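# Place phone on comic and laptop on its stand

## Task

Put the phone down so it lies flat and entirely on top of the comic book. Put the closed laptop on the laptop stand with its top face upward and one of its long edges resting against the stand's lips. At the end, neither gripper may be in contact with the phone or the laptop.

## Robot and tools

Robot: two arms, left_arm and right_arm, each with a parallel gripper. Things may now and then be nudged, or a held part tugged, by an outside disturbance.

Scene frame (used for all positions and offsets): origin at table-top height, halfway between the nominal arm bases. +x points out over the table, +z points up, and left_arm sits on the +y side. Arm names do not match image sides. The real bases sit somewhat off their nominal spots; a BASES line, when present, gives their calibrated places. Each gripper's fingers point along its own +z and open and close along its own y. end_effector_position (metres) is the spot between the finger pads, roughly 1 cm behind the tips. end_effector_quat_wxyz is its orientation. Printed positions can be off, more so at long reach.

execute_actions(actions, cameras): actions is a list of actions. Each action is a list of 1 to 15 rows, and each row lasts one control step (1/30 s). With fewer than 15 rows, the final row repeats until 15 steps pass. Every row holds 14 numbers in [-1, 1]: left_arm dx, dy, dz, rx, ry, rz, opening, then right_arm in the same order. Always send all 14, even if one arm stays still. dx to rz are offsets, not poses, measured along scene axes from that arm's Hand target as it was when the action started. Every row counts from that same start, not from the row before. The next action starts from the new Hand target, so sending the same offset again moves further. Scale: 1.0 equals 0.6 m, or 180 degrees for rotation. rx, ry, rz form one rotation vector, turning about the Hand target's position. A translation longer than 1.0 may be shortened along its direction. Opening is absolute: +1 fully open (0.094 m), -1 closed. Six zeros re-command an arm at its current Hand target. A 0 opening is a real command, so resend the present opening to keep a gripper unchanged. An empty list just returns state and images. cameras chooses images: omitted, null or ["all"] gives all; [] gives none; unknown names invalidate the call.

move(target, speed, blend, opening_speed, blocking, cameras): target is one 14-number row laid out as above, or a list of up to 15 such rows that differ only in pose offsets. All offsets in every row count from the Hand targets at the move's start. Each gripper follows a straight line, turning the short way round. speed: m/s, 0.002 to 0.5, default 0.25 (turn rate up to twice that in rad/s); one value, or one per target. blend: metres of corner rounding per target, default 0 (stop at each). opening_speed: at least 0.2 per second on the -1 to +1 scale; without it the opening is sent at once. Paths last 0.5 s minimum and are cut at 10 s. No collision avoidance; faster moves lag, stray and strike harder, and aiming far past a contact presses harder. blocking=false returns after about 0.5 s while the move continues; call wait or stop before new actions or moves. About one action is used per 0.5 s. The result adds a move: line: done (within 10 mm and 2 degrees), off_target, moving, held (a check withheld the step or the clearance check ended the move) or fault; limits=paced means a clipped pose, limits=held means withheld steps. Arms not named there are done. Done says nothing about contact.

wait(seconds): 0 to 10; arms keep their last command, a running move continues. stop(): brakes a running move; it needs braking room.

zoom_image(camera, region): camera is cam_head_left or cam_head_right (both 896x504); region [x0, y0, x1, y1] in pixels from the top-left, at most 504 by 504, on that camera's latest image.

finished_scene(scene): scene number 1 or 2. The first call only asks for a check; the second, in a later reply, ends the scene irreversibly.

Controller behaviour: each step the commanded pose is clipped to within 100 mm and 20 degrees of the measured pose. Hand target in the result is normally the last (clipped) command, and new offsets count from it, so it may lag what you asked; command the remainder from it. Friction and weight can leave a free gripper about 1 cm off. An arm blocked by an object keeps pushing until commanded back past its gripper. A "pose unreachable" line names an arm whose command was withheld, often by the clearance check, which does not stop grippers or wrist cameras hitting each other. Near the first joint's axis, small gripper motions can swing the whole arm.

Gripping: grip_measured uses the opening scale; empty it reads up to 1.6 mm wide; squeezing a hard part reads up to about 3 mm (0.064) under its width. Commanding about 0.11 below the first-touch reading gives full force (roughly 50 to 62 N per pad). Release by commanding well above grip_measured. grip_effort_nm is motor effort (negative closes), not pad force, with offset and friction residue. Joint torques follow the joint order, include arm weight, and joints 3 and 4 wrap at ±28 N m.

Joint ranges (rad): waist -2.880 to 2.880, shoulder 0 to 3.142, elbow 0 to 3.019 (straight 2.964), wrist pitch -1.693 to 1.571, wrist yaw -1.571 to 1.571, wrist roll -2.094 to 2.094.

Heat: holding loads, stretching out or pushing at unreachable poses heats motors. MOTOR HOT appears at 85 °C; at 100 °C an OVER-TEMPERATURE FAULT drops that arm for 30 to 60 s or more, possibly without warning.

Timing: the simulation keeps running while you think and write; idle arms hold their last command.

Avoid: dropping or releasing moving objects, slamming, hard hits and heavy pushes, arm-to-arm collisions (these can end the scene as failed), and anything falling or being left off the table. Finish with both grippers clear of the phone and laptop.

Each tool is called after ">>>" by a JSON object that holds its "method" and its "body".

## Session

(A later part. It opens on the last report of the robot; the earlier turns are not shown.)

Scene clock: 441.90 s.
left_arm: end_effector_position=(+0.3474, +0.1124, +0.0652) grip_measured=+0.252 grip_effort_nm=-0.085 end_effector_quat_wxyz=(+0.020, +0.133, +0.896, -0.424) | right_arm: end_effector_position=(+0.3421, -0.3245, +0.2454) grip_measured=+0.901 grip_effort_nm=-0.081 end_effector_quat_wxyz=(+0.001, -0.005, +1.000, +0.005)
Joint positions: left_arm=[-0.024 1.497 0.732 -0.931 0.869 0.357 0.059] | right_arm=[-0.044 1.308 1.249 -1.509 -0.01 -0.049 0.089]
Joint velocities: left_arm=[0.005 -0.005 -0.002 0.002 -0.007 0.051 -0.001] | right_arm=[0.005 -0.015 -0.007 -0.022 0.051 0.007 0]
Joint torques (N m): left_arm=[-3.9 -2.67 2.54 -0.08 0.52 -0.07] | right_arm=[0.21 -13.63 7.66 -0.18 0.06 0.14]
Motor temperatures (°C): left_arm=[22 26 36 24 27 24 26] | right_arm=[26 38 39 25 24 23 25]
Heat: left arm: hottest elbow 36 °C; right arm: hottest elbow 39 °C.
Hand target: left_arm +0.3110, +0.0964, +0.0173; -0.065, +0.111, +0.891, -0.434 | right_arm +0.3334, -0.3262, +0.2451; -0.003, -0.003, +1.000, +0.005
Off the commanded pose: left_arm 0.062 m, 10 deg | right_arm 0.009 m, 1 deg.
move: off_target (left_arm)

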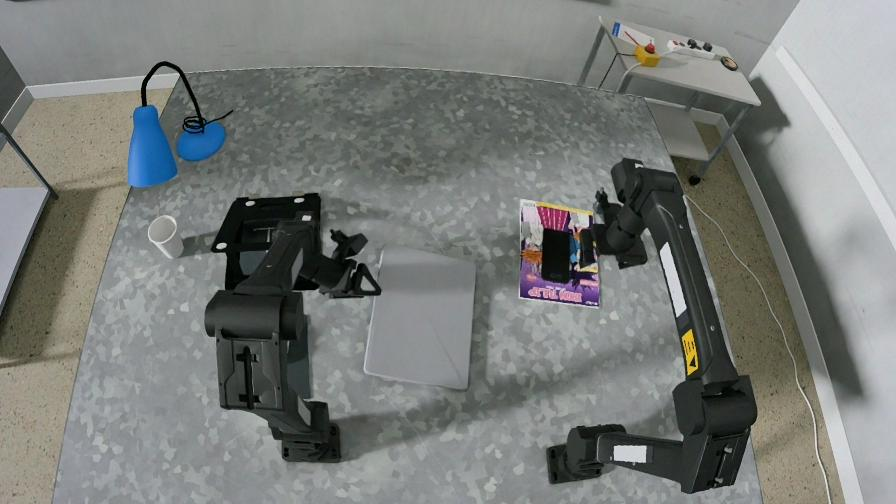

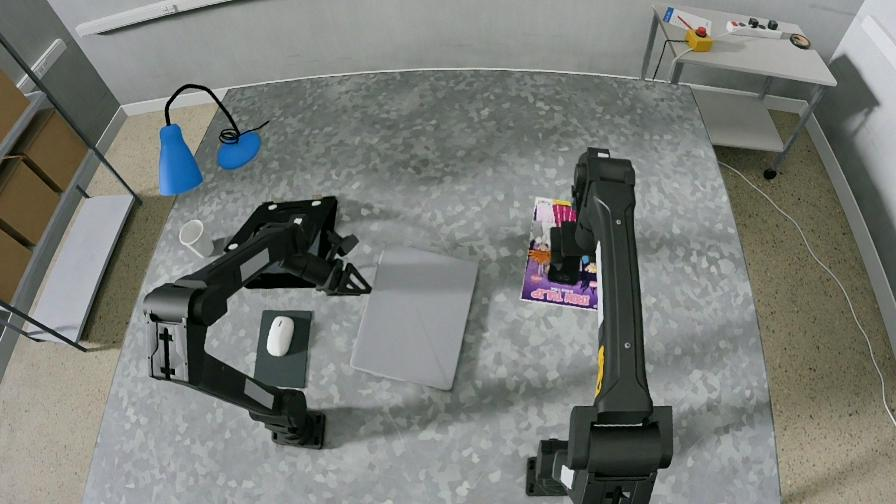

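>>> {"method": "move", "body": {"target": [-0.045, -0.025, -0.03, 0, 0, -0.03, 0.25, 0,0,0,0,0,0,0.9], "speed": 0.08}}

>>> {"method": "zoom_image", "body": {"camera": "cam_head_left", "region": [290, 220, 490, 400]}}

>>> {"method": "zoom_image", "body": {"camera": "cam_head_right", "region": [290, 220, 490, 400]}}

Scene clock: 448.37 s.
left_arm: end_effector_position=(+0.2950, +0.0802, +0.0280) grip_measured=+0.249 grip_effort_nm=0.061 end_effector_quat_wxyz=(-0.063, +0.152, +0.880, -0.446) | right_arm: end_effector_position=(+0.3421, -0.3245, +0.2454) grip_measured=+0.901 grip_effort_nm=-0.081 end_effector_quat_wxyz=(+0.001, -0.005, +1.000, +0.005)
Joint positions: left_arm=[-0.128 1.594 0.663 -0.918 0.904 0.38 0.059] | right_arm=[-0.044 1.308 1.249 -1.509 -0.01 -0.049 0.089]
Joint velocities: left_arm=[0.005 -0.005 -0.002 -0.012 -0.051 -0.007 0] | right_arm=[-0.005 -0.005 -0.012 0.002 0.066 0.007 -0.001]
Joint torques (N m): left_arm=[-2.2 -5.77 3.85 1.48 -0.98 0.06] | right_arm=[0.26 -13.57 7.62 -0.18 0.05 0.15]
Motor temperatures (°C): left_arm=[22 26 36 24 27 24 26] | right_arm=[26 38 39 25 24 23 25]
Heat: left arm: hottest elbow 36 °C; right arm: hottest elbow 39 °C.
Hand target: left_arm +0.2840, +0.0815, -0.0005; -0.085, +0.153, +0.885, -0.430 | right_arm +0.3334, -0.3262, +0.2451; -0.003, -0.003, +1.000, +0.005
Off the commanded pose: left_arm 0.031 m, 3 deg | right_arm 0.009 m, 1 deg.
move: off_target (left_arm)

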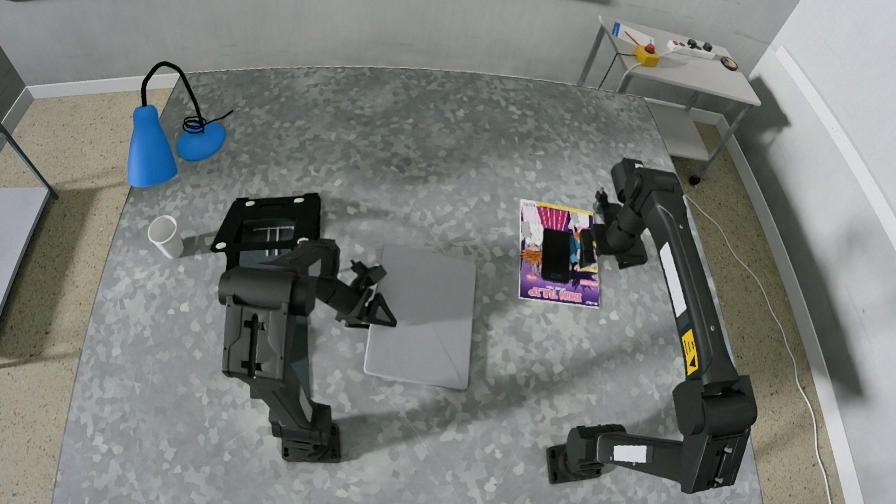

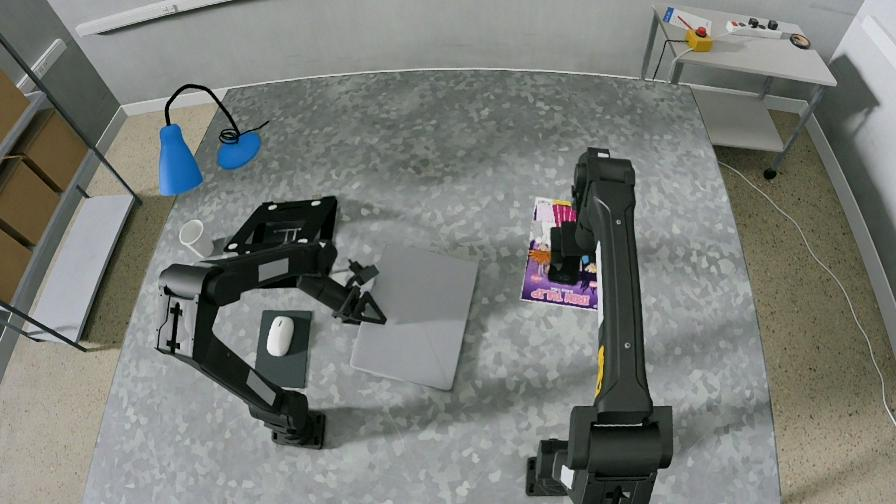

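Scaled by 2.520.

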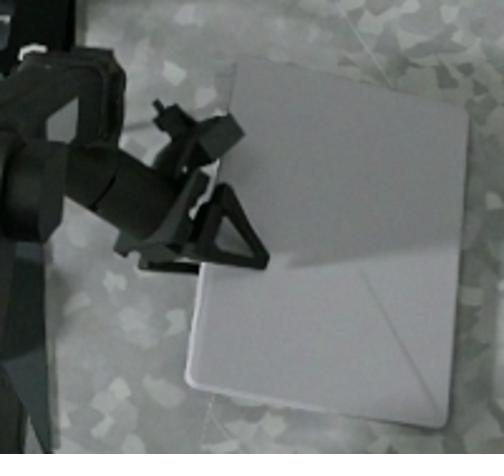

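Scaled by 2.520.

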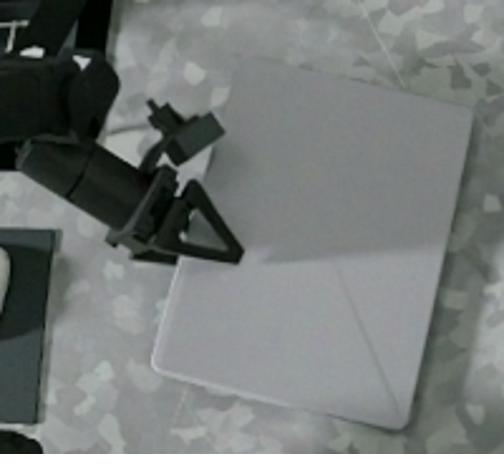

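>>> {"method": "move", "body": {"target": [0.055, 0.01, 0.03, 0, 0, 0.06, 0.25, 0,0,0,0,0,0,0.9], "speed": 0.05}}

>>> {"method": "zoom_image", "body": {"camera": "cam_head_left", "region": [290, 220, 490, 400]}}

>>> {"method": "zoom_image", "body": {"camera": "cam_head_right", "region": [290, 220, 490, 400]}}

Scene clock: 456.80 s.
left_arm: end_effector_position=(+0.3118, +0.0773, +0.0293) grip_measured=+0.249 grip_effort_nm=0.056 end_effector_quat_wxyz=(-0.058, +0.073, +0.888, -0.450) | right_arm: end_effector_position=(+0.3421, -0.3245, +0.2454) grip_measured=+0.901 grip_effort_nm=-0.081 end_effector_quat_wxyz=(+0.001, -0.005, +1.000, +0.005)
Joint positions: left_arm=[-0.122 1.577 0.65 -0.804 0.932 0.152 0.059] | right_arm=[-0.044 1.308 1.249 -1.509 -0.01 -0.049 0.089]
Joint velocities: left_arm=[-0.015 -0.015 -0.002 0.012 0.066 -0.037 0.001] | right_arm=[-0.015 -0.005 -0.002 -0.002 0.007 0.037 0.002]
Joint torques (N m): left_arm=[0.15 -10.29 5.09 1.54 -0.7 0.14] | right_arm=[0.26 -13.63 7.62 -0.18 0.05 0.15]
Motor temperatures (°C): left_arm=[22 26 36 24 27 24 26] | right_arm=[26 38 39 25 24 23 25]
Heat: left arm: hottest elbow 36 °C; right arm: hottest elbow 39 °C.
Hand target: left_arm +0.3171, +0.0873, +0.0175; -0.044, +0.069, +0.896, -0.437 | right_arm +0.3334, -0.3262, +0.2451; -0.003, -0.003, +1.000, +0.005
Off the commanded pose: left_arm 0.016 m, 2 deg | right_arm 0.009 m, 1 deg.
move: off_target (left_arm)

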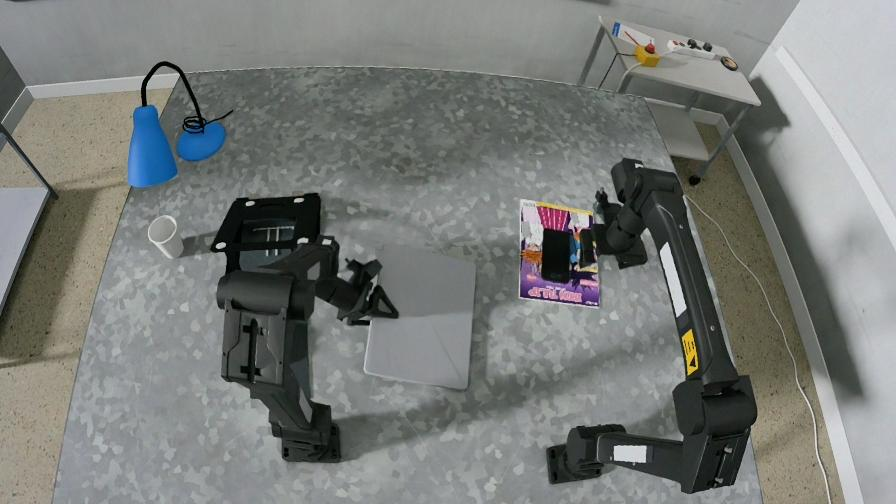

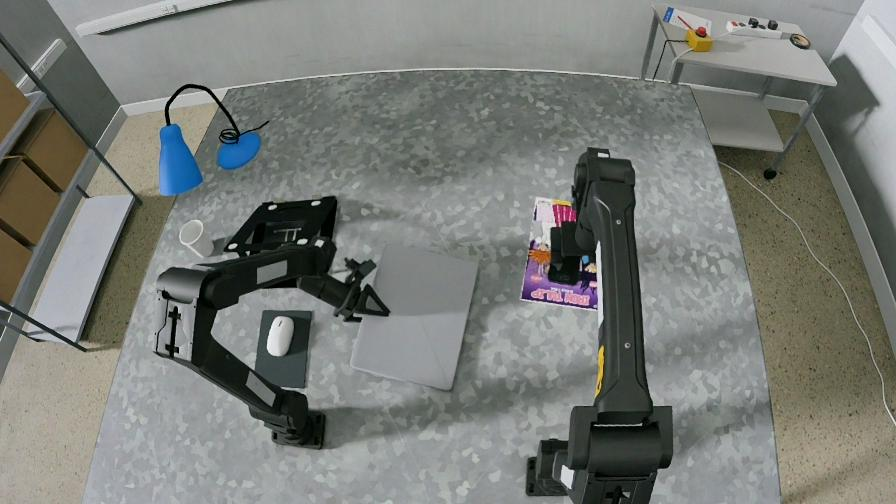

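Scaled by 2.520.

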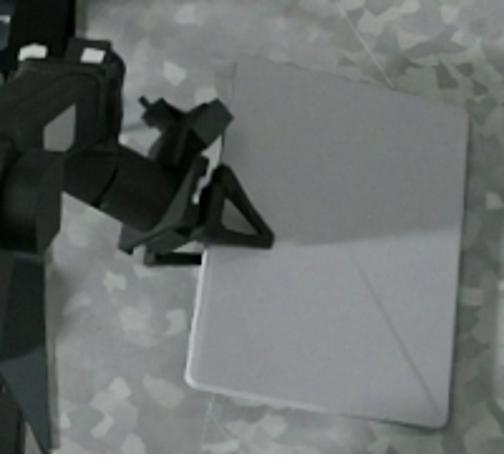

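Scaled by 2.520.

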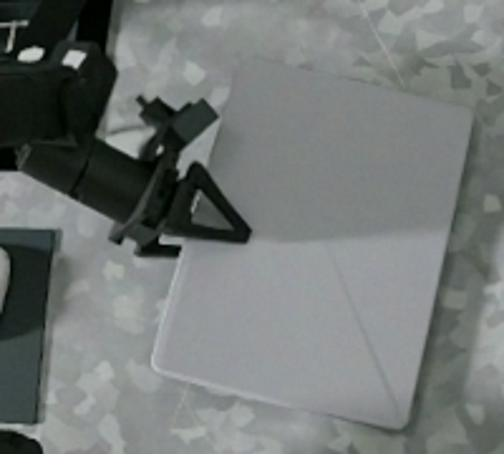

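>>> {"method": "move", "body": {"target": [0.03, 0.0, 0.005, 0, 0, 0.02, 0.25, 0,0,0,0,0,0,0.9], "speed": 0.05}}

>>> {"method": "zoom_image", "body": {"camera": "cam_head_left", "region": [290, 220, 490, 400]}}

Scene clock: 460.93 s.
left_arm: end_effector_position=(+0.3208, +0.0766, +0.0297) grip_measured=+0.249 grip_effort_nm=0.056 end_effector_quat_wxyz=(-0.057, +0.040, +0.889, -0.452) | right_arm: end_effector_position=(+0.3421, -0.3245, +0.2454) grip_measured=+0.901 grip_effort_nm=-0.085 end_effector_quat_wxyz=(+0.001, -0.005, +1.000, +0.005)
Joint positions: left_arm=[-0.119 1.575 0.65 -0.757 0.941 0.056 0.059] | right_arm=[-0.044 1.308 1.249 -1.509 -0.01 -0.049 0.089]
Joint velocities: left_arm=[-0.024 -0.024 -0.007 -0.002 0.007 0.022 -0.001] | right_arm=[0.005 -0.015 -0.002 0.002 0.051 0.051 -0.001]
Joint torques (N m): left_arm=[0.73 -10.7 6.12 1.99 -0.71 0.11] | right_arm=[0.26 -13.45 7.64 -0.18 0.06 0.15]
Motor temperatures (°C): left_arm=[22 26 35 24 27 24 26] | right_arm=[26 38 39 25 24 23 25]
Heat: left arm: hottest elbow 35 °C; right arm: hottest elbow 39 °C.
Hand target: left_arm +0.3353, +0.0873, +0.0207; -0.030, +0.040, +0.897, -0.439 | right_arm +0.3334, -0.3262, +0.2451; -0.003, -0.003, +1.000, +0.005
Off the commanded pose: left_arm 0.020 m, 4 deg | right_arm 0.009 m, 1 deg.
move: off_target (left_arm)

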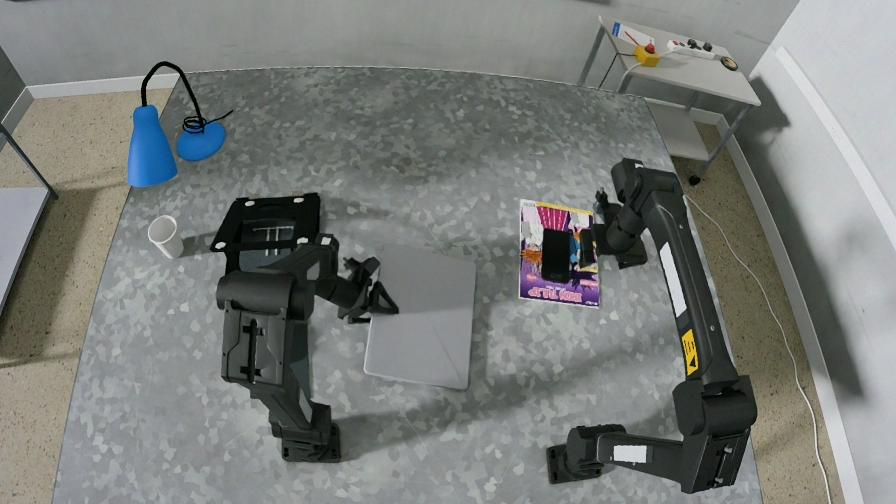

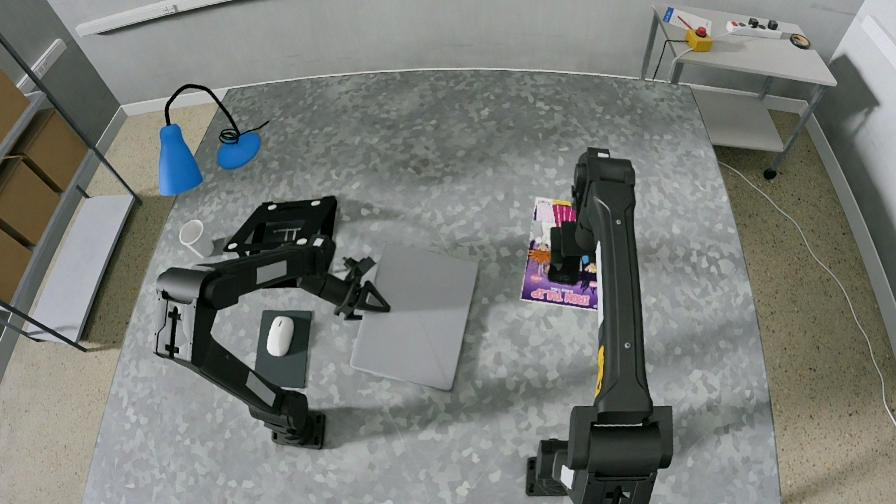

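Scaled by 2.520.

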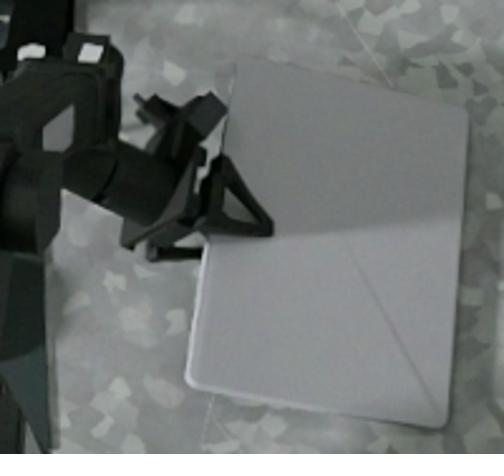

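>>> {"method": "move", "body": {"target": [0.0, 0.0, 0.0, 0, 0, 0.0, -1, 0,0,0,0,0,0,0.9], "speed": 0.05, "opening_speed": 0.6}}

>>> {"method": "zoom_image", "body": {"camera": "cam_head_left", "region": [290, 220, 490, 400]}}

>>> {"method": "zoom_image", "body": {"camera": "cam_head_right", "region": [290, 220, 490, 400]}}

Scene clock: 466.03 s.
left_arm: end_effector_position=(+0.3257, +0.0741, +0.0374) grip_measured=-0.420 grip_effort_nm=-0.989 end_effector_quat_wxyz=(-0.036, +0.058, +0.883, -0.465) | right_arm: end_effector_position=(+0.3421, -0.3245, +0.2454) grip_measured=+0.901 grip_effort_nm=-0.076 end_effector_quat_wxyz=(+0.001, -0.005, +1.000, +0.005)
Joint positions: left_arm=[-0.116 1.561 0.65 -0.739 0.969 0.085 0.027] | right_arm=[-0.044 1.308 1.249 -1.509 -0.01 -0.049 0.089]
Joint velocities: left_arm=[-0.015 -0.005 0.012 -0.002 -0.022 0.037 -0.001] | right_arm=[-0.015 -0.015 -0.002 -0.012 -0.037 0.022 -0.001]
Joint torques (N m): left_arm=[0.56 -8.59 6.37 1.43 -1.75 -0.13] | right_arm=[0.21 -13.57 7.61 -0.18 0.06 0.14]
Motor temperatures (°C): left_arm=[22 26 35 24 27 24 26] | right_arm=[26 38 39 25 24 23 25]
Heat: left arm: hottest elbow 35 °C; right arm: hottest elbow 39 °C.
Hand target: left_arm +0.3352, +0.0872, +0.0207; -0.030, +0.040, +0.897, -0.439 | right_arm +0.3334, -0.3262, +0.2451; -0.003, -0.003, +1.000, +0.005
Off the commanded pose: left_arm 0.023 m, 4 deg | right_arm 0.009 m, 1 deg.
move: off_target (left_arm)

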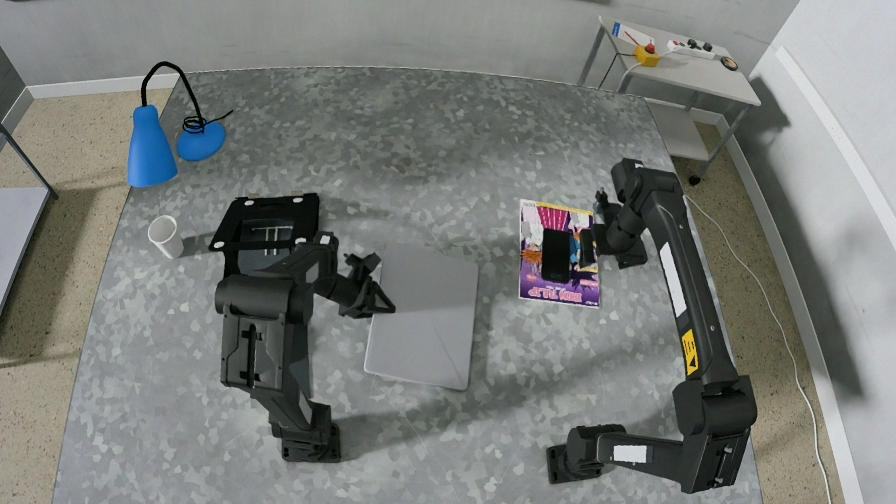

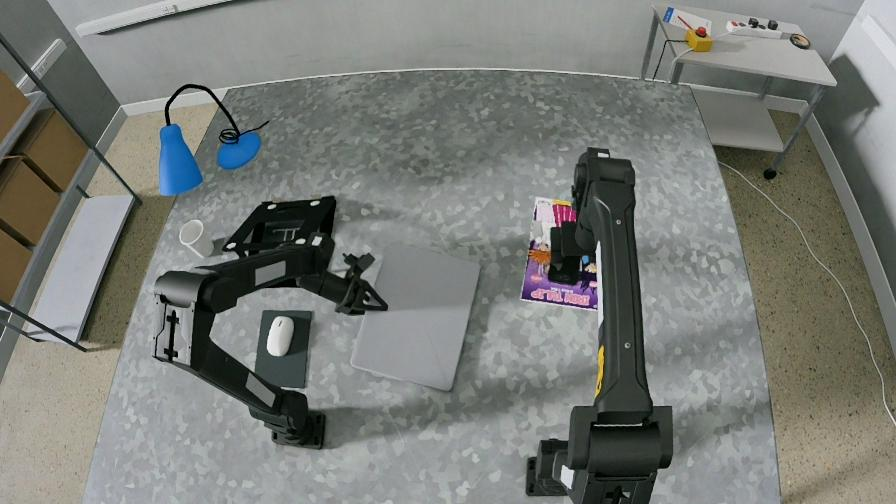

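Scaled by 2.520.

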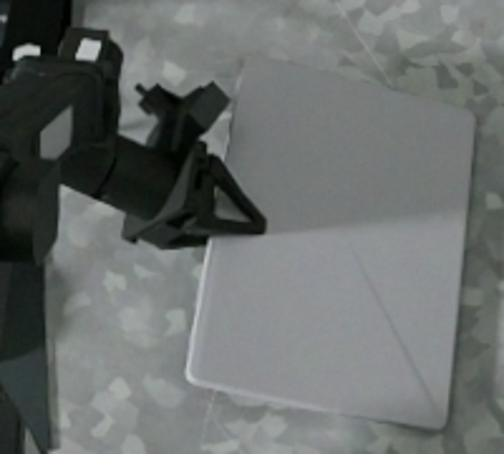

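Scaled by 2.520.

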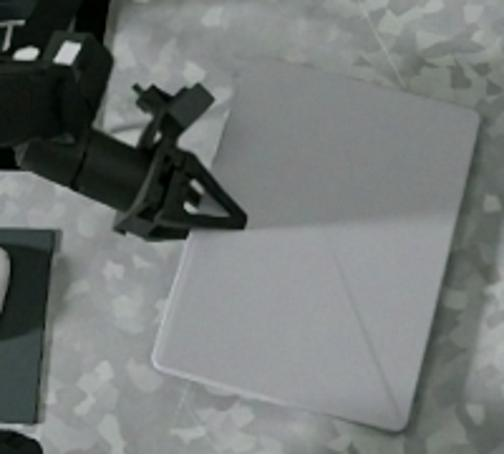

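>>> {"method": "move", "body": {"target": [0.0, 0.06, 0.22, 0, 0, 0.0, -1, 0,0,0,0,0,0,0.9], "speed": 0.12}}

>>> {"method": "zoom_image", "body": {"camera": "cam_head_left", "region": [200, 150, 540, 440]}}

>>> {"method": "zoom_image", "body": {"camera": "cam_head_right", "region": [200, 150, 540, 440]}}

Scene clock: 470.63 s.
left_arm: end_effector_position=(+0.3027, +0.1173, +0.1149) grip_measured=-0.644 grip_effort_nm=-1.004 end_effector_quat_wxyz=(-0.071, +0.044, +0.896, -0.437) | right_arm: end_effector_position=(+0.3421, -0.3245, +0.2454) grip_measured=+0.901 grip_effort_nm=-0.081 end_effector_quat_wxyz=(+0.001, -0.005, +1.000, +0.005)
Joint positions: left_arm=[0 1.368 0.738 -1.241 0.881 0.269 0.017] | right_arm=[-0.044 1.308 1.249 -1.509 -0.01 -0.049 0.089]
Joint velocities: left_arm=[-0.005 -0.015 -0.017 -0.002 -0.051 -0.037 0] | right_arm=[-0.005 0.015 -0.007 -0.007 0.051 -0.037 -0.001]
Joint torques (N m): left_arm=[0.09 -12.86 15.57 -1.44 0.87 -0.22] | right_arm=[0.09 -13.57 7.61 -0.18 0.06 0.14]
Motor temperatures (°C): left_arm=[22 26 36 24 28 24 27] | right_arm=[26 38 39 25 24 23 25]
Heat: left arm: hottest elbow 36 °C; right arm: hottest elbow 39 °C.
Hand target: left_arm +0.3356, +0.1244, +0.1516; -0.031, +0.041, +0.897, -0.438 | right_arm +0.3334, -0.3262, +0.2451; -0.003, -0.003, +1.000, +0.005
Off the commanded pose: left_arm 0.050 m, 5 deg | right_arm 0.009 m, 1 deg.
move: off_target (left_arm)

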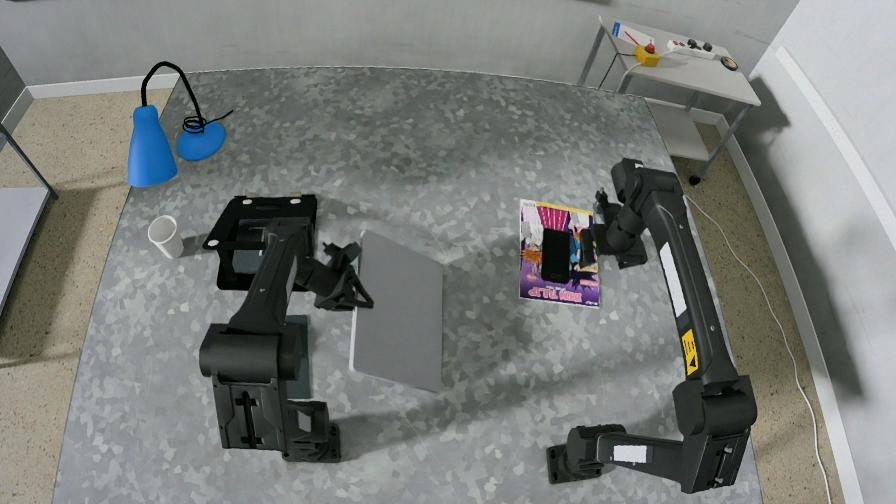

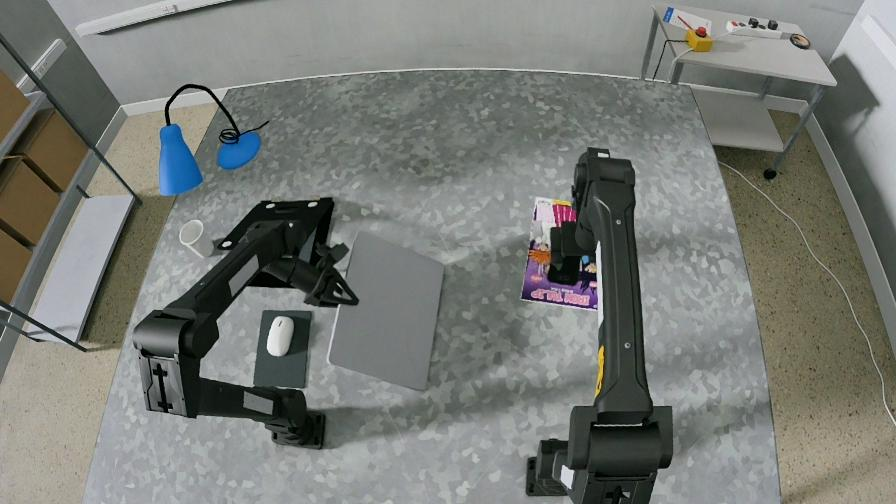

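Scaled by 1.482.

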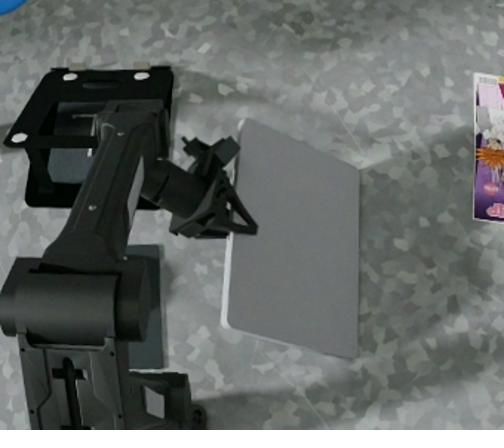

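Scaled by 1.482.

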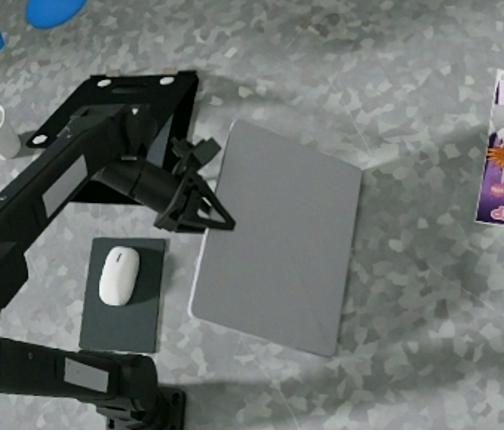

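>>> {"method": "move", "body": {"target": [[0.0, 0.0, 0.2, 0, 0, 0.0, -1, 0,0,0,0,0,0,0.9],[0.05, -0.02, 0.28, 0, 0, 0.15, -1, 0,0,0,0,0,0,0.9]], "speed": 0.14, "blend": 0.03}}

Scene clock: 481.73 s.
left_arm: end_effector_position=(+0.3473, +0.1263, +0.2458) grip_measured=-0.650 grip_effort_nm=-1.013 end_effector_quat_wxyz=(-0.009, -0.227, +0.891, -0.393) | right_arm: end_effector_position=(+0.3421, -0.3245, +0.2454) grip_measured=+0.901 grip_effort_nm=-0.081 end_effector_quat_wxyz=(+0.001, -0.005, +1.000, +0.005)
Joint positions: left_arm=[-0.01 1.054 0.905 -1.21 0.787 -0.568 0.016] | right_arm=[-0.044 1.308 1.249 -1.509 -0.01 -0.049 0.089]
Joint velocities: left_arm=[-0.015 -0.005 -0.007 -0.017 -0.007 0.007 -0.001] | right_arm=[-0.015 -0.005 0.007 -0.007 0.081 0.022 0]
Joint torques (N m): left_arm=[-2.55 -12.86 19.23 2.11 2.41 0.1] | right_arm=[0.26 -13.57 7.64 -0.17 0.06 0.15]
Motor temperatures (°C): left_arm=[22 26 38 24 30 24 27] | right_arm=[26 37 39 25 24 23 25]
Heat: left arm: hottest elbow 38 °C; right arm: hottest elbow 39 °C.
Hand target: left_arm +0.3668, +0.1140, +0.3203; +0.073, -0.172, +0.880, -0.436 | right_arm +0.3334, -0.3262, +0.2451; -0.003, -0.003, +1.000, +0.005
Off the commanded pose: left_arm 0.077 m, 12 deg | right_arm 0.009 m, 1 deg.
move: off_target (left_arm); limits=paced

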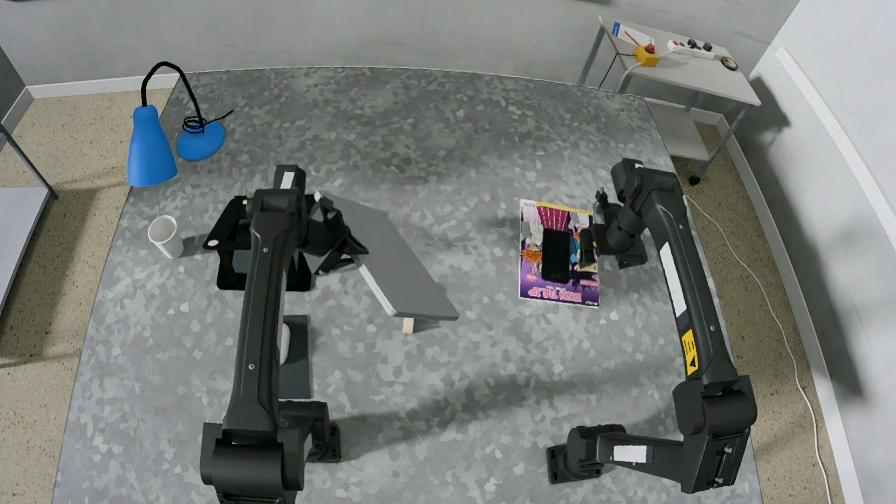

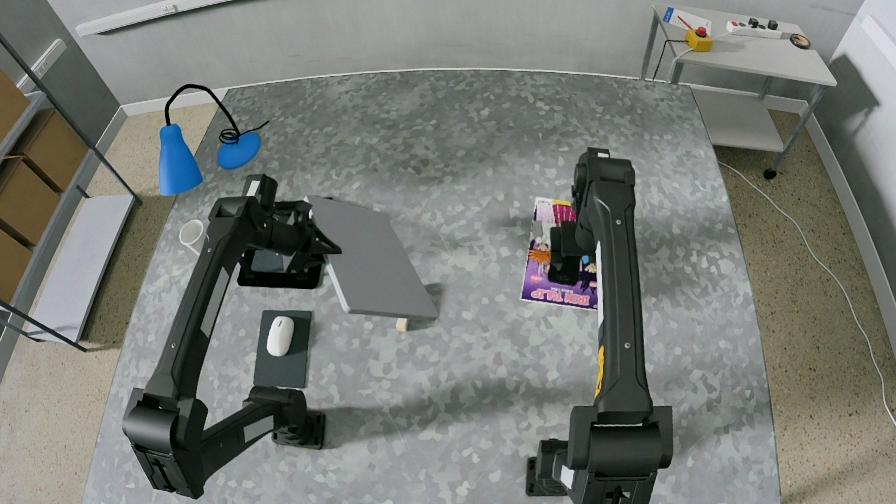

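>>> {"method": "move", "body": {"target": [0.03, -0.03, 0.1, 0, 0, 0.2, -1, 0,0,0,0,0,0,0.9], "speed": 0.16}}

Scene clock: 486.83 s.
left_arm: end_effector_position=(+0.3643, +0.1102, +0.2806) grip_measured=-0.650 grip_effort_nm=-1.009 end_effector_quat_wxyz=(+0.122, -0.485, +0.812, -0.302) | right_arm: end_effector_position=(+0.3421, -0.3245, +0.2454) grip_measured=+0.901 grip_effort_nm=-0.085 end_effector_quat_wxyz=(+0.001, -0.005, +1.000, +0.005)
Joint positions: left_arm=[-0.297 0.876 0.905 -0.973 0.231 -1.42 0.016] | right_arm=[-0.044 1.308 1.249 -1.509 -0.01 -0.049 0.089]
Joint velocities: left_arm=[-0.034 0.005 0.002 0.002 -0.037 -0.022 0.001] | right_arm=[-0.005 0.005 -0.002 -0.007 0.066 -0.037 -0.002]
Joint torques (N m): left_arm=[-1.61 -12.4 20 4.51 0.43 0.05] | right_arm=[0.26 -13.57 7.65 -0.17 0.06 0.14]
Motor temperatures (°C): left_arm=[22 27 39 24 31 24 27] | right_arm=[26 37 39 25 24 23 25]
Heat: left arm: hottest elbow 39 °C; right arm: hottest elbow 39 °C.
Hand target: left_arm +0.3842, +0.0966, +0.3782; +0.205, -0.437, +0.781, -0.396 | right_arm +0.3334, -0.3262, +0.2451; -0.003, -0.003, +1.000, +0.005
Off the commanded pose: left_arm 0.103 m, 15 deg; position clipped | right_arm 0.009 m, 1 deg.
move: off_target (left_arm); limits=paced

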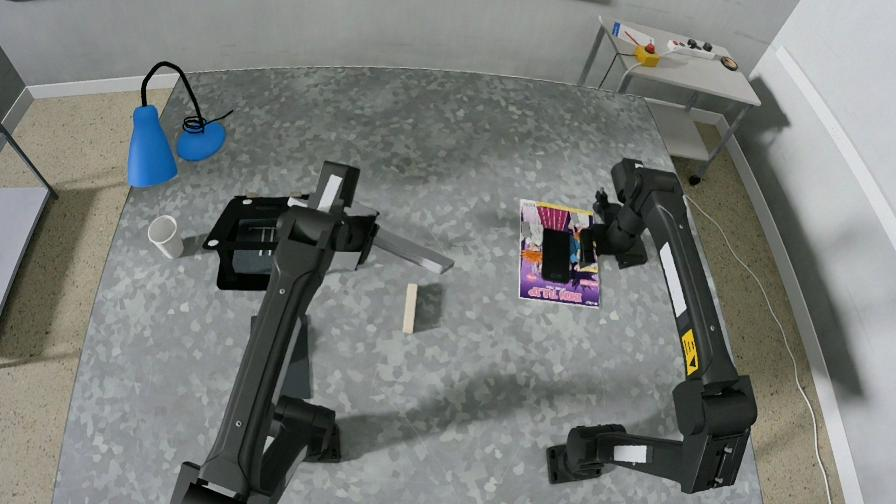

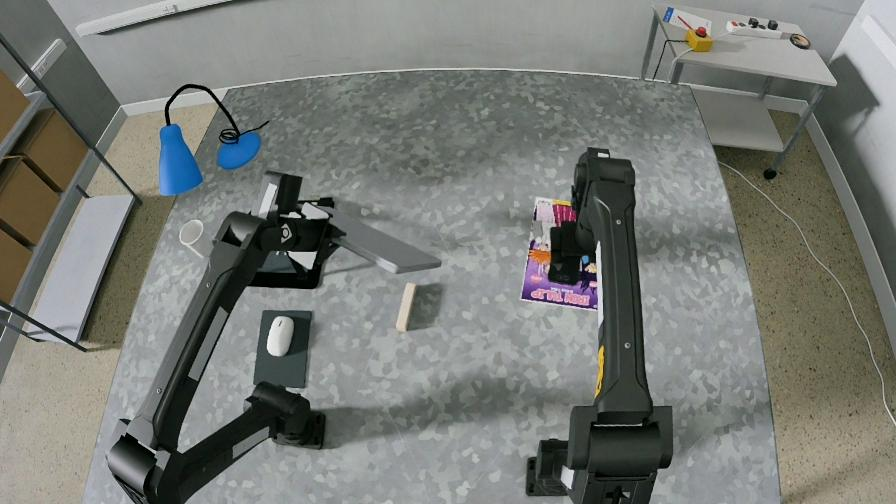

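>>> {"method": "move", "body": {"target": [-0.04, 0.1, 0.07, 0.0, -0.05, 0.12, -1, 0,0,0,0,0,0,0.9], "speed": 0.16}}

Scene clock: 494.57 s.
left_arm: end_effector_position=(+0.3511, +0.1626, +0.3346) grip_measured=-0.650 grip_effort_nm=-1.004 end_effector_quat_wxyz=(+0.268, -0.578, +0.714, -0.291) | right_arm: end_effector_position=(+0.3421, -0.3245, +0.2454) grip_measured=+0.901 grip_effort_nm=-0.085 end_effector_quat_wxyz=(+0.001, -0.005, +1.000, +0.005)
Joint positions: left_arm=[-0.333 0.703 0.905 -0.966 -0.115 -1.616 0.016] | right_arm=[-0.044 1.308 1.249 -1.509 -0.01 -0.049 0.089]
Joint velocities: left_arm=[-0.005 -0.015 -0.012 -0.012 0.051 0.007 0.001] | right_arm=[0.005 -0.005 -0.007 0.002 0.037 -0.022 0]
Joint torques (N m): left_arm=[-2.32 -9.93 17.98 5.44 -0.61 0.12] | right_arm=[0.26 -13.57 7.65 -0.2 0.06 0.15]
Motor temperatures (°C): left_arm=[22 27 42 24 30 23 28] | right_arm=[26 37 39 25 24 23 25]
Heat: left arm: hottest elbow 42 °C; right arm: hottest elbow 39 °C.
Hand target: left_arm +0.3608, +0.1567, +0.4212; +0.336, -0.543, +0.666, -0.386 | right_arm +0.3334, -0.3262, +0.2451; -0.003, -0.003, +1.000, +0.005
Off the commanded pose: left_arm 0.086 m, 15 deg | right_arm 0.009 m, 1 deg.
move: off_target (left_arm)

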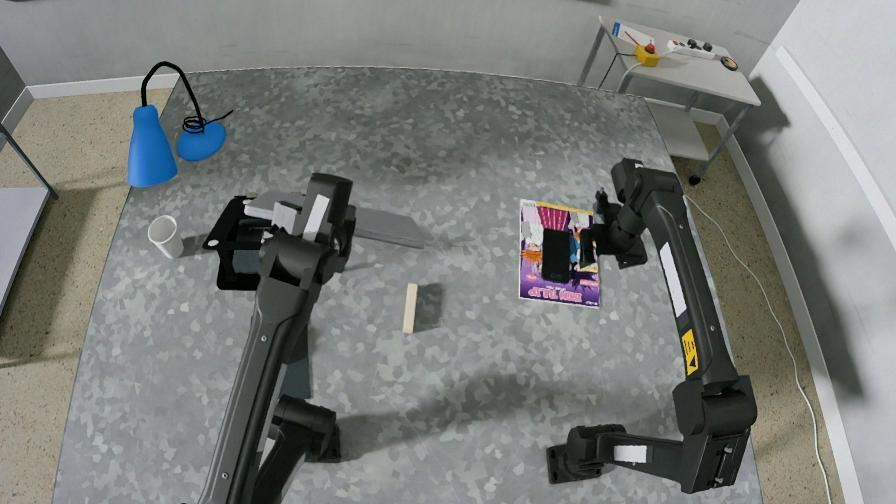

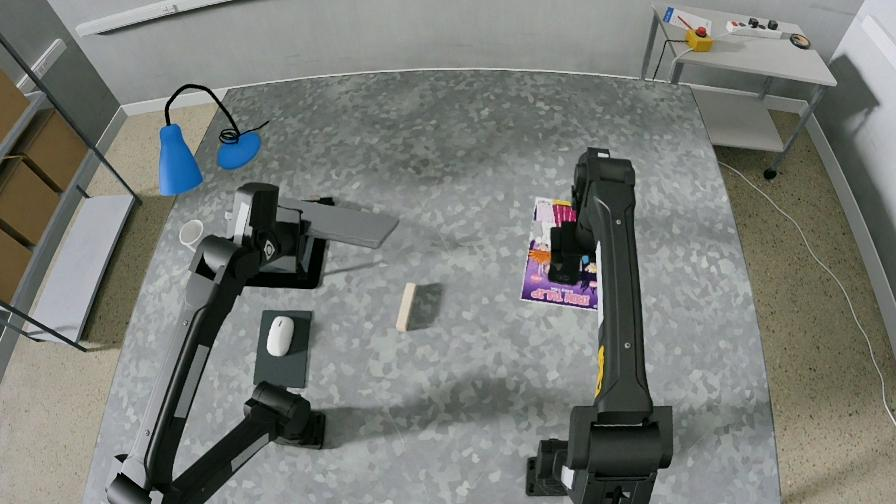

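>>> {"method": "move", "body": {"target": [0.0, 0.32, 0.0, 0.0, 0.0, 0.045, -1, 0,0,0,0,0,0,0.9], "speed": 0.15}}

>>> {"method": "zoom_image", "body": {"camera": "cam_head_left", "region": [140, 130, 440, 400]}}

>>> {"method": "zoom_image", "body": {"camera": "cam_head_right", "region": [140, 130, 440, 400]}}

Scene clock: 503.60 s.
left_arm: end_effector_position=(+0.3487, +0.3428, +0.3255) grip_measured=-0.650 grip_effort_nm=-1.009 end_effector_quat_wxyz=(-0.259, +0.652, -0.633, +0.327) | right_arm: end_effector_position=(+0.3421, -0.3245, +0.2454) grip_measured=+0.901 grip_effort_nm=-0.081 end_effector_quat_wxyz=(+0.001, -0.005, +1.000, +0.005)
Joint positions: left_arm=[0.519 0.746 0.889 -0.966 0.475 -1.243 0.016] | right_arm=[-0.044 1.308 1.249 -1.509 -0.01 -0.049 0.089]
Joint velocities: left_arm=[-0.005 -0.015 0.007 -0.027 0.007 0.007 0] | right_arm=[-0.024 -0.005 -0.002 0.022 0.051 -0.037 -0.001]
Joint torques (N m): left_arm=[-0.79 -8 21.91 4.08 1.22 0.29] | right_arm=[0.21 -13.63 7.64 -0.18 0.06 0.14]
Motor temperatures (°C): left_arm=[22 27 44 24 29 24 28] | right_arm=[26 37 39 25 24 23 25]
Heat: left arm: hottest elbow 44 °C; right arm: hottest elbow 39 °C.
Hand target: left_arm +0.3626, +0.3503, +0.4221; -0.363, +0.588, -0.627, +0.359 | right_arm +0.3334, -0.3262, +0.2451; -0.003, -0.003, +1.000, +0.005
Off the commanded pose: left_arm 0.097 m, 14 deg | right_arm 0.009 m, 1 deg.
move: off_target (left_arm)

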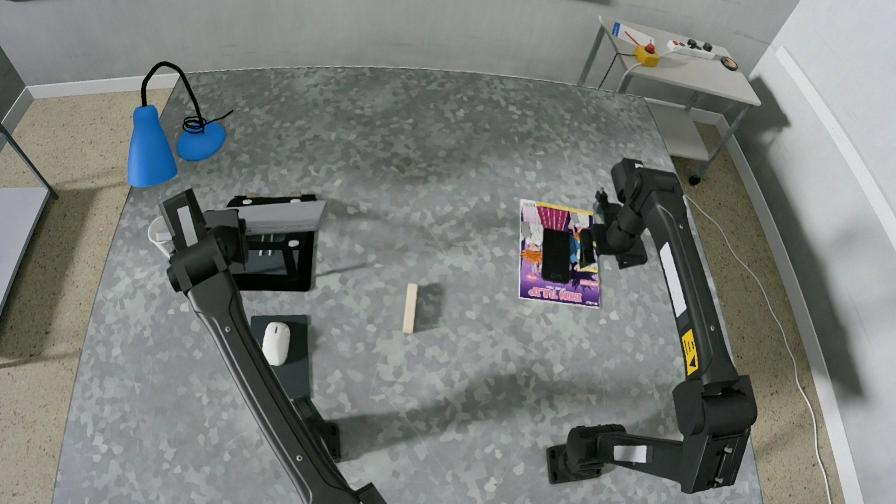

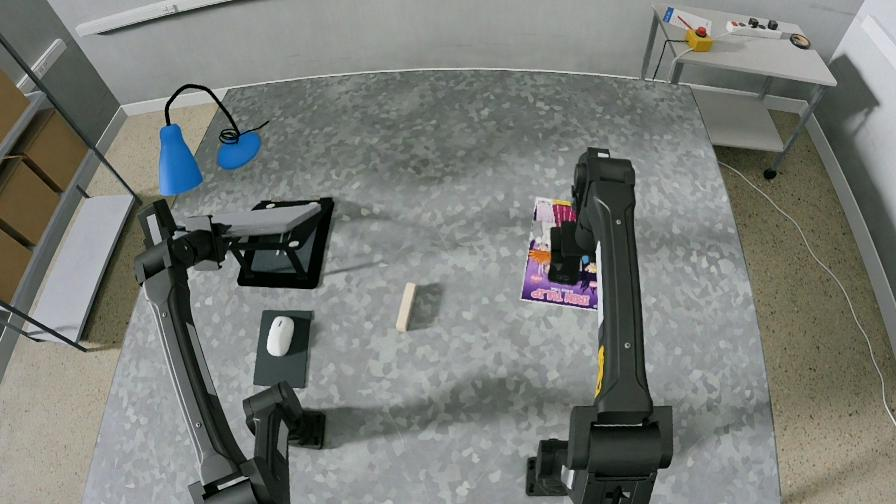

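Scaled by 1.680.

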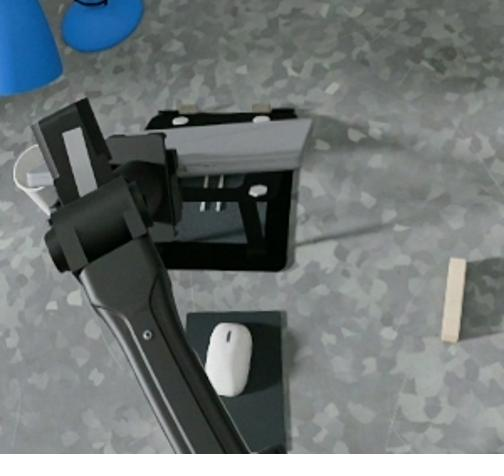

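Scaled by 1.680.

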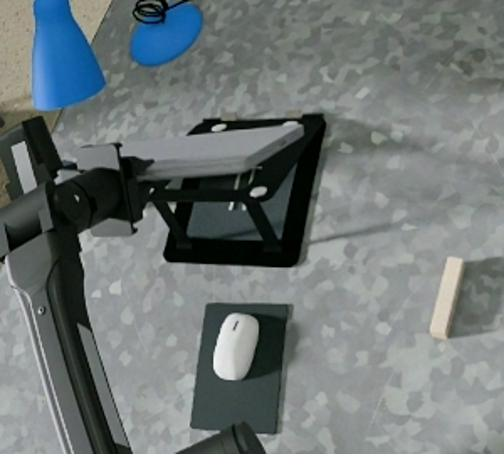

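>>> {"method": "move", "body": {"target": [0.08, -0.005, -0.05, 0.03, 0.0, 0.033, -1, 0,0,0,0,0,0,0.9], "speed": 0.12}}

>>> {"method": "zoom_image", "body": {"camera": "cam_head_left", "region": [140, 130, 440, 400]}}

>>> {"method": "zoom_image", "body": {"camera": "cam_head_right", "region": [140, 130, 440, 400]}}

Scene clock: 512.10 s.
left_arm: end_effector_position=(+0.3892, +0.3460, +0.3016) grip_measured=-0.650 grip_effort_nm=-1.004 end_effector_quat_wxyz=(-0.306, +0.660, -0.635, +0.260) | right_arm: end_effector_position=(+0.3421, -0.3245, +0.2454) grip_measured=+0.901 grip_effort_nm=-0.081 end_effector_quat_wxyz=(+0.001, -0.005, +1.000, +0.005)
Joint positions: left_arm=[0.347 0.819 0.861 -0.805 0.2 -1.32 0.016] | right_arm=[-0.044 1.308 1.249 -1.509 -0.01 -0.049 0.089]
Joint velocities: left_arm=[0.005 -0.005 0.002 -0.002 -0.037 -0.022 0] | right_arm=[-0.005 -0.005 -0.002 -0.017 -0.007 -0.081 0]
Joint torques (N m): left_arm=[-2.08 -10.99 18.33 5.53 0.31 0.13] | right_arm=[0.21 -13.57 7.65 -0.18 0.06 0.15]
Motor temperatures (°C): left_arm=[22 27 46 24 29 24 28] | right_arm=[26 37 39 25 24 23 25]
Heat: left arm: hottest elbow 46 °C; right arm: hottest elbow 39 °C.
Hand target: left_arm +0.4103, +0.3463, +0.3922; -0.409, +0.602, -0.611, +0.311 | right_arm +0.3334, -0.3262, +0.2451; -0.003, -0.003, +1.000, +0.005
Off the commanded pose: left_arm 0.093 m, 15 deg | right_arm 0.009 m, 1 deg.
move: off_target (left_arm)

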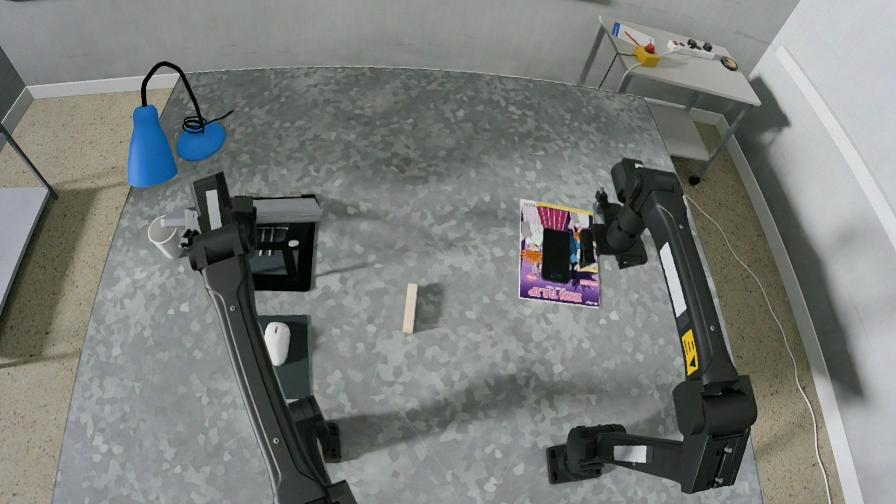

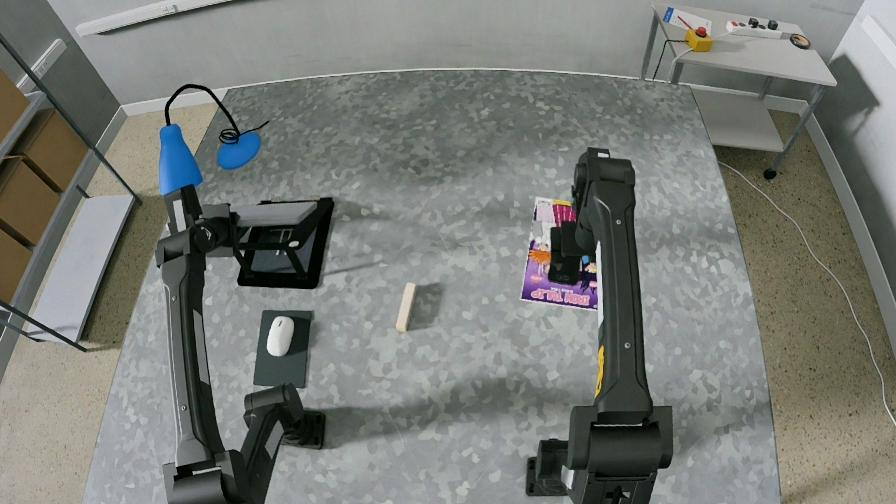

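Scaled by 1.680.

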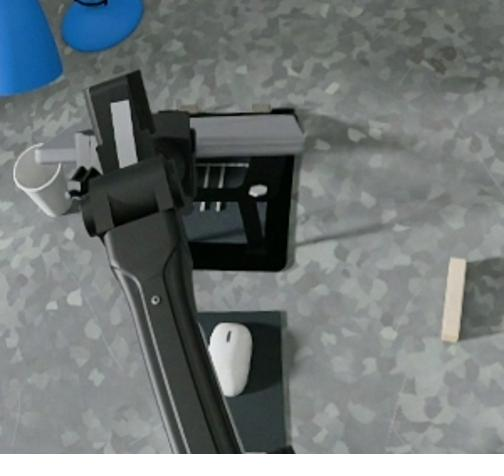

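Scaled by 1.680.

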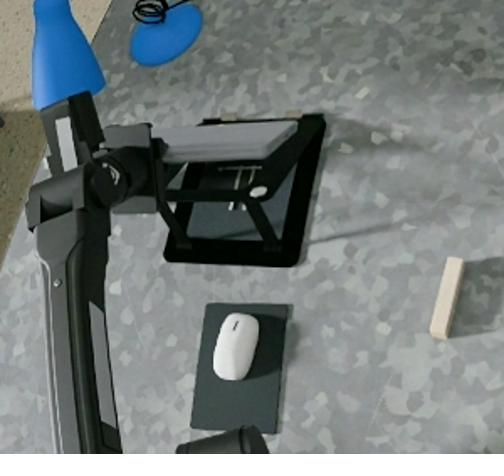

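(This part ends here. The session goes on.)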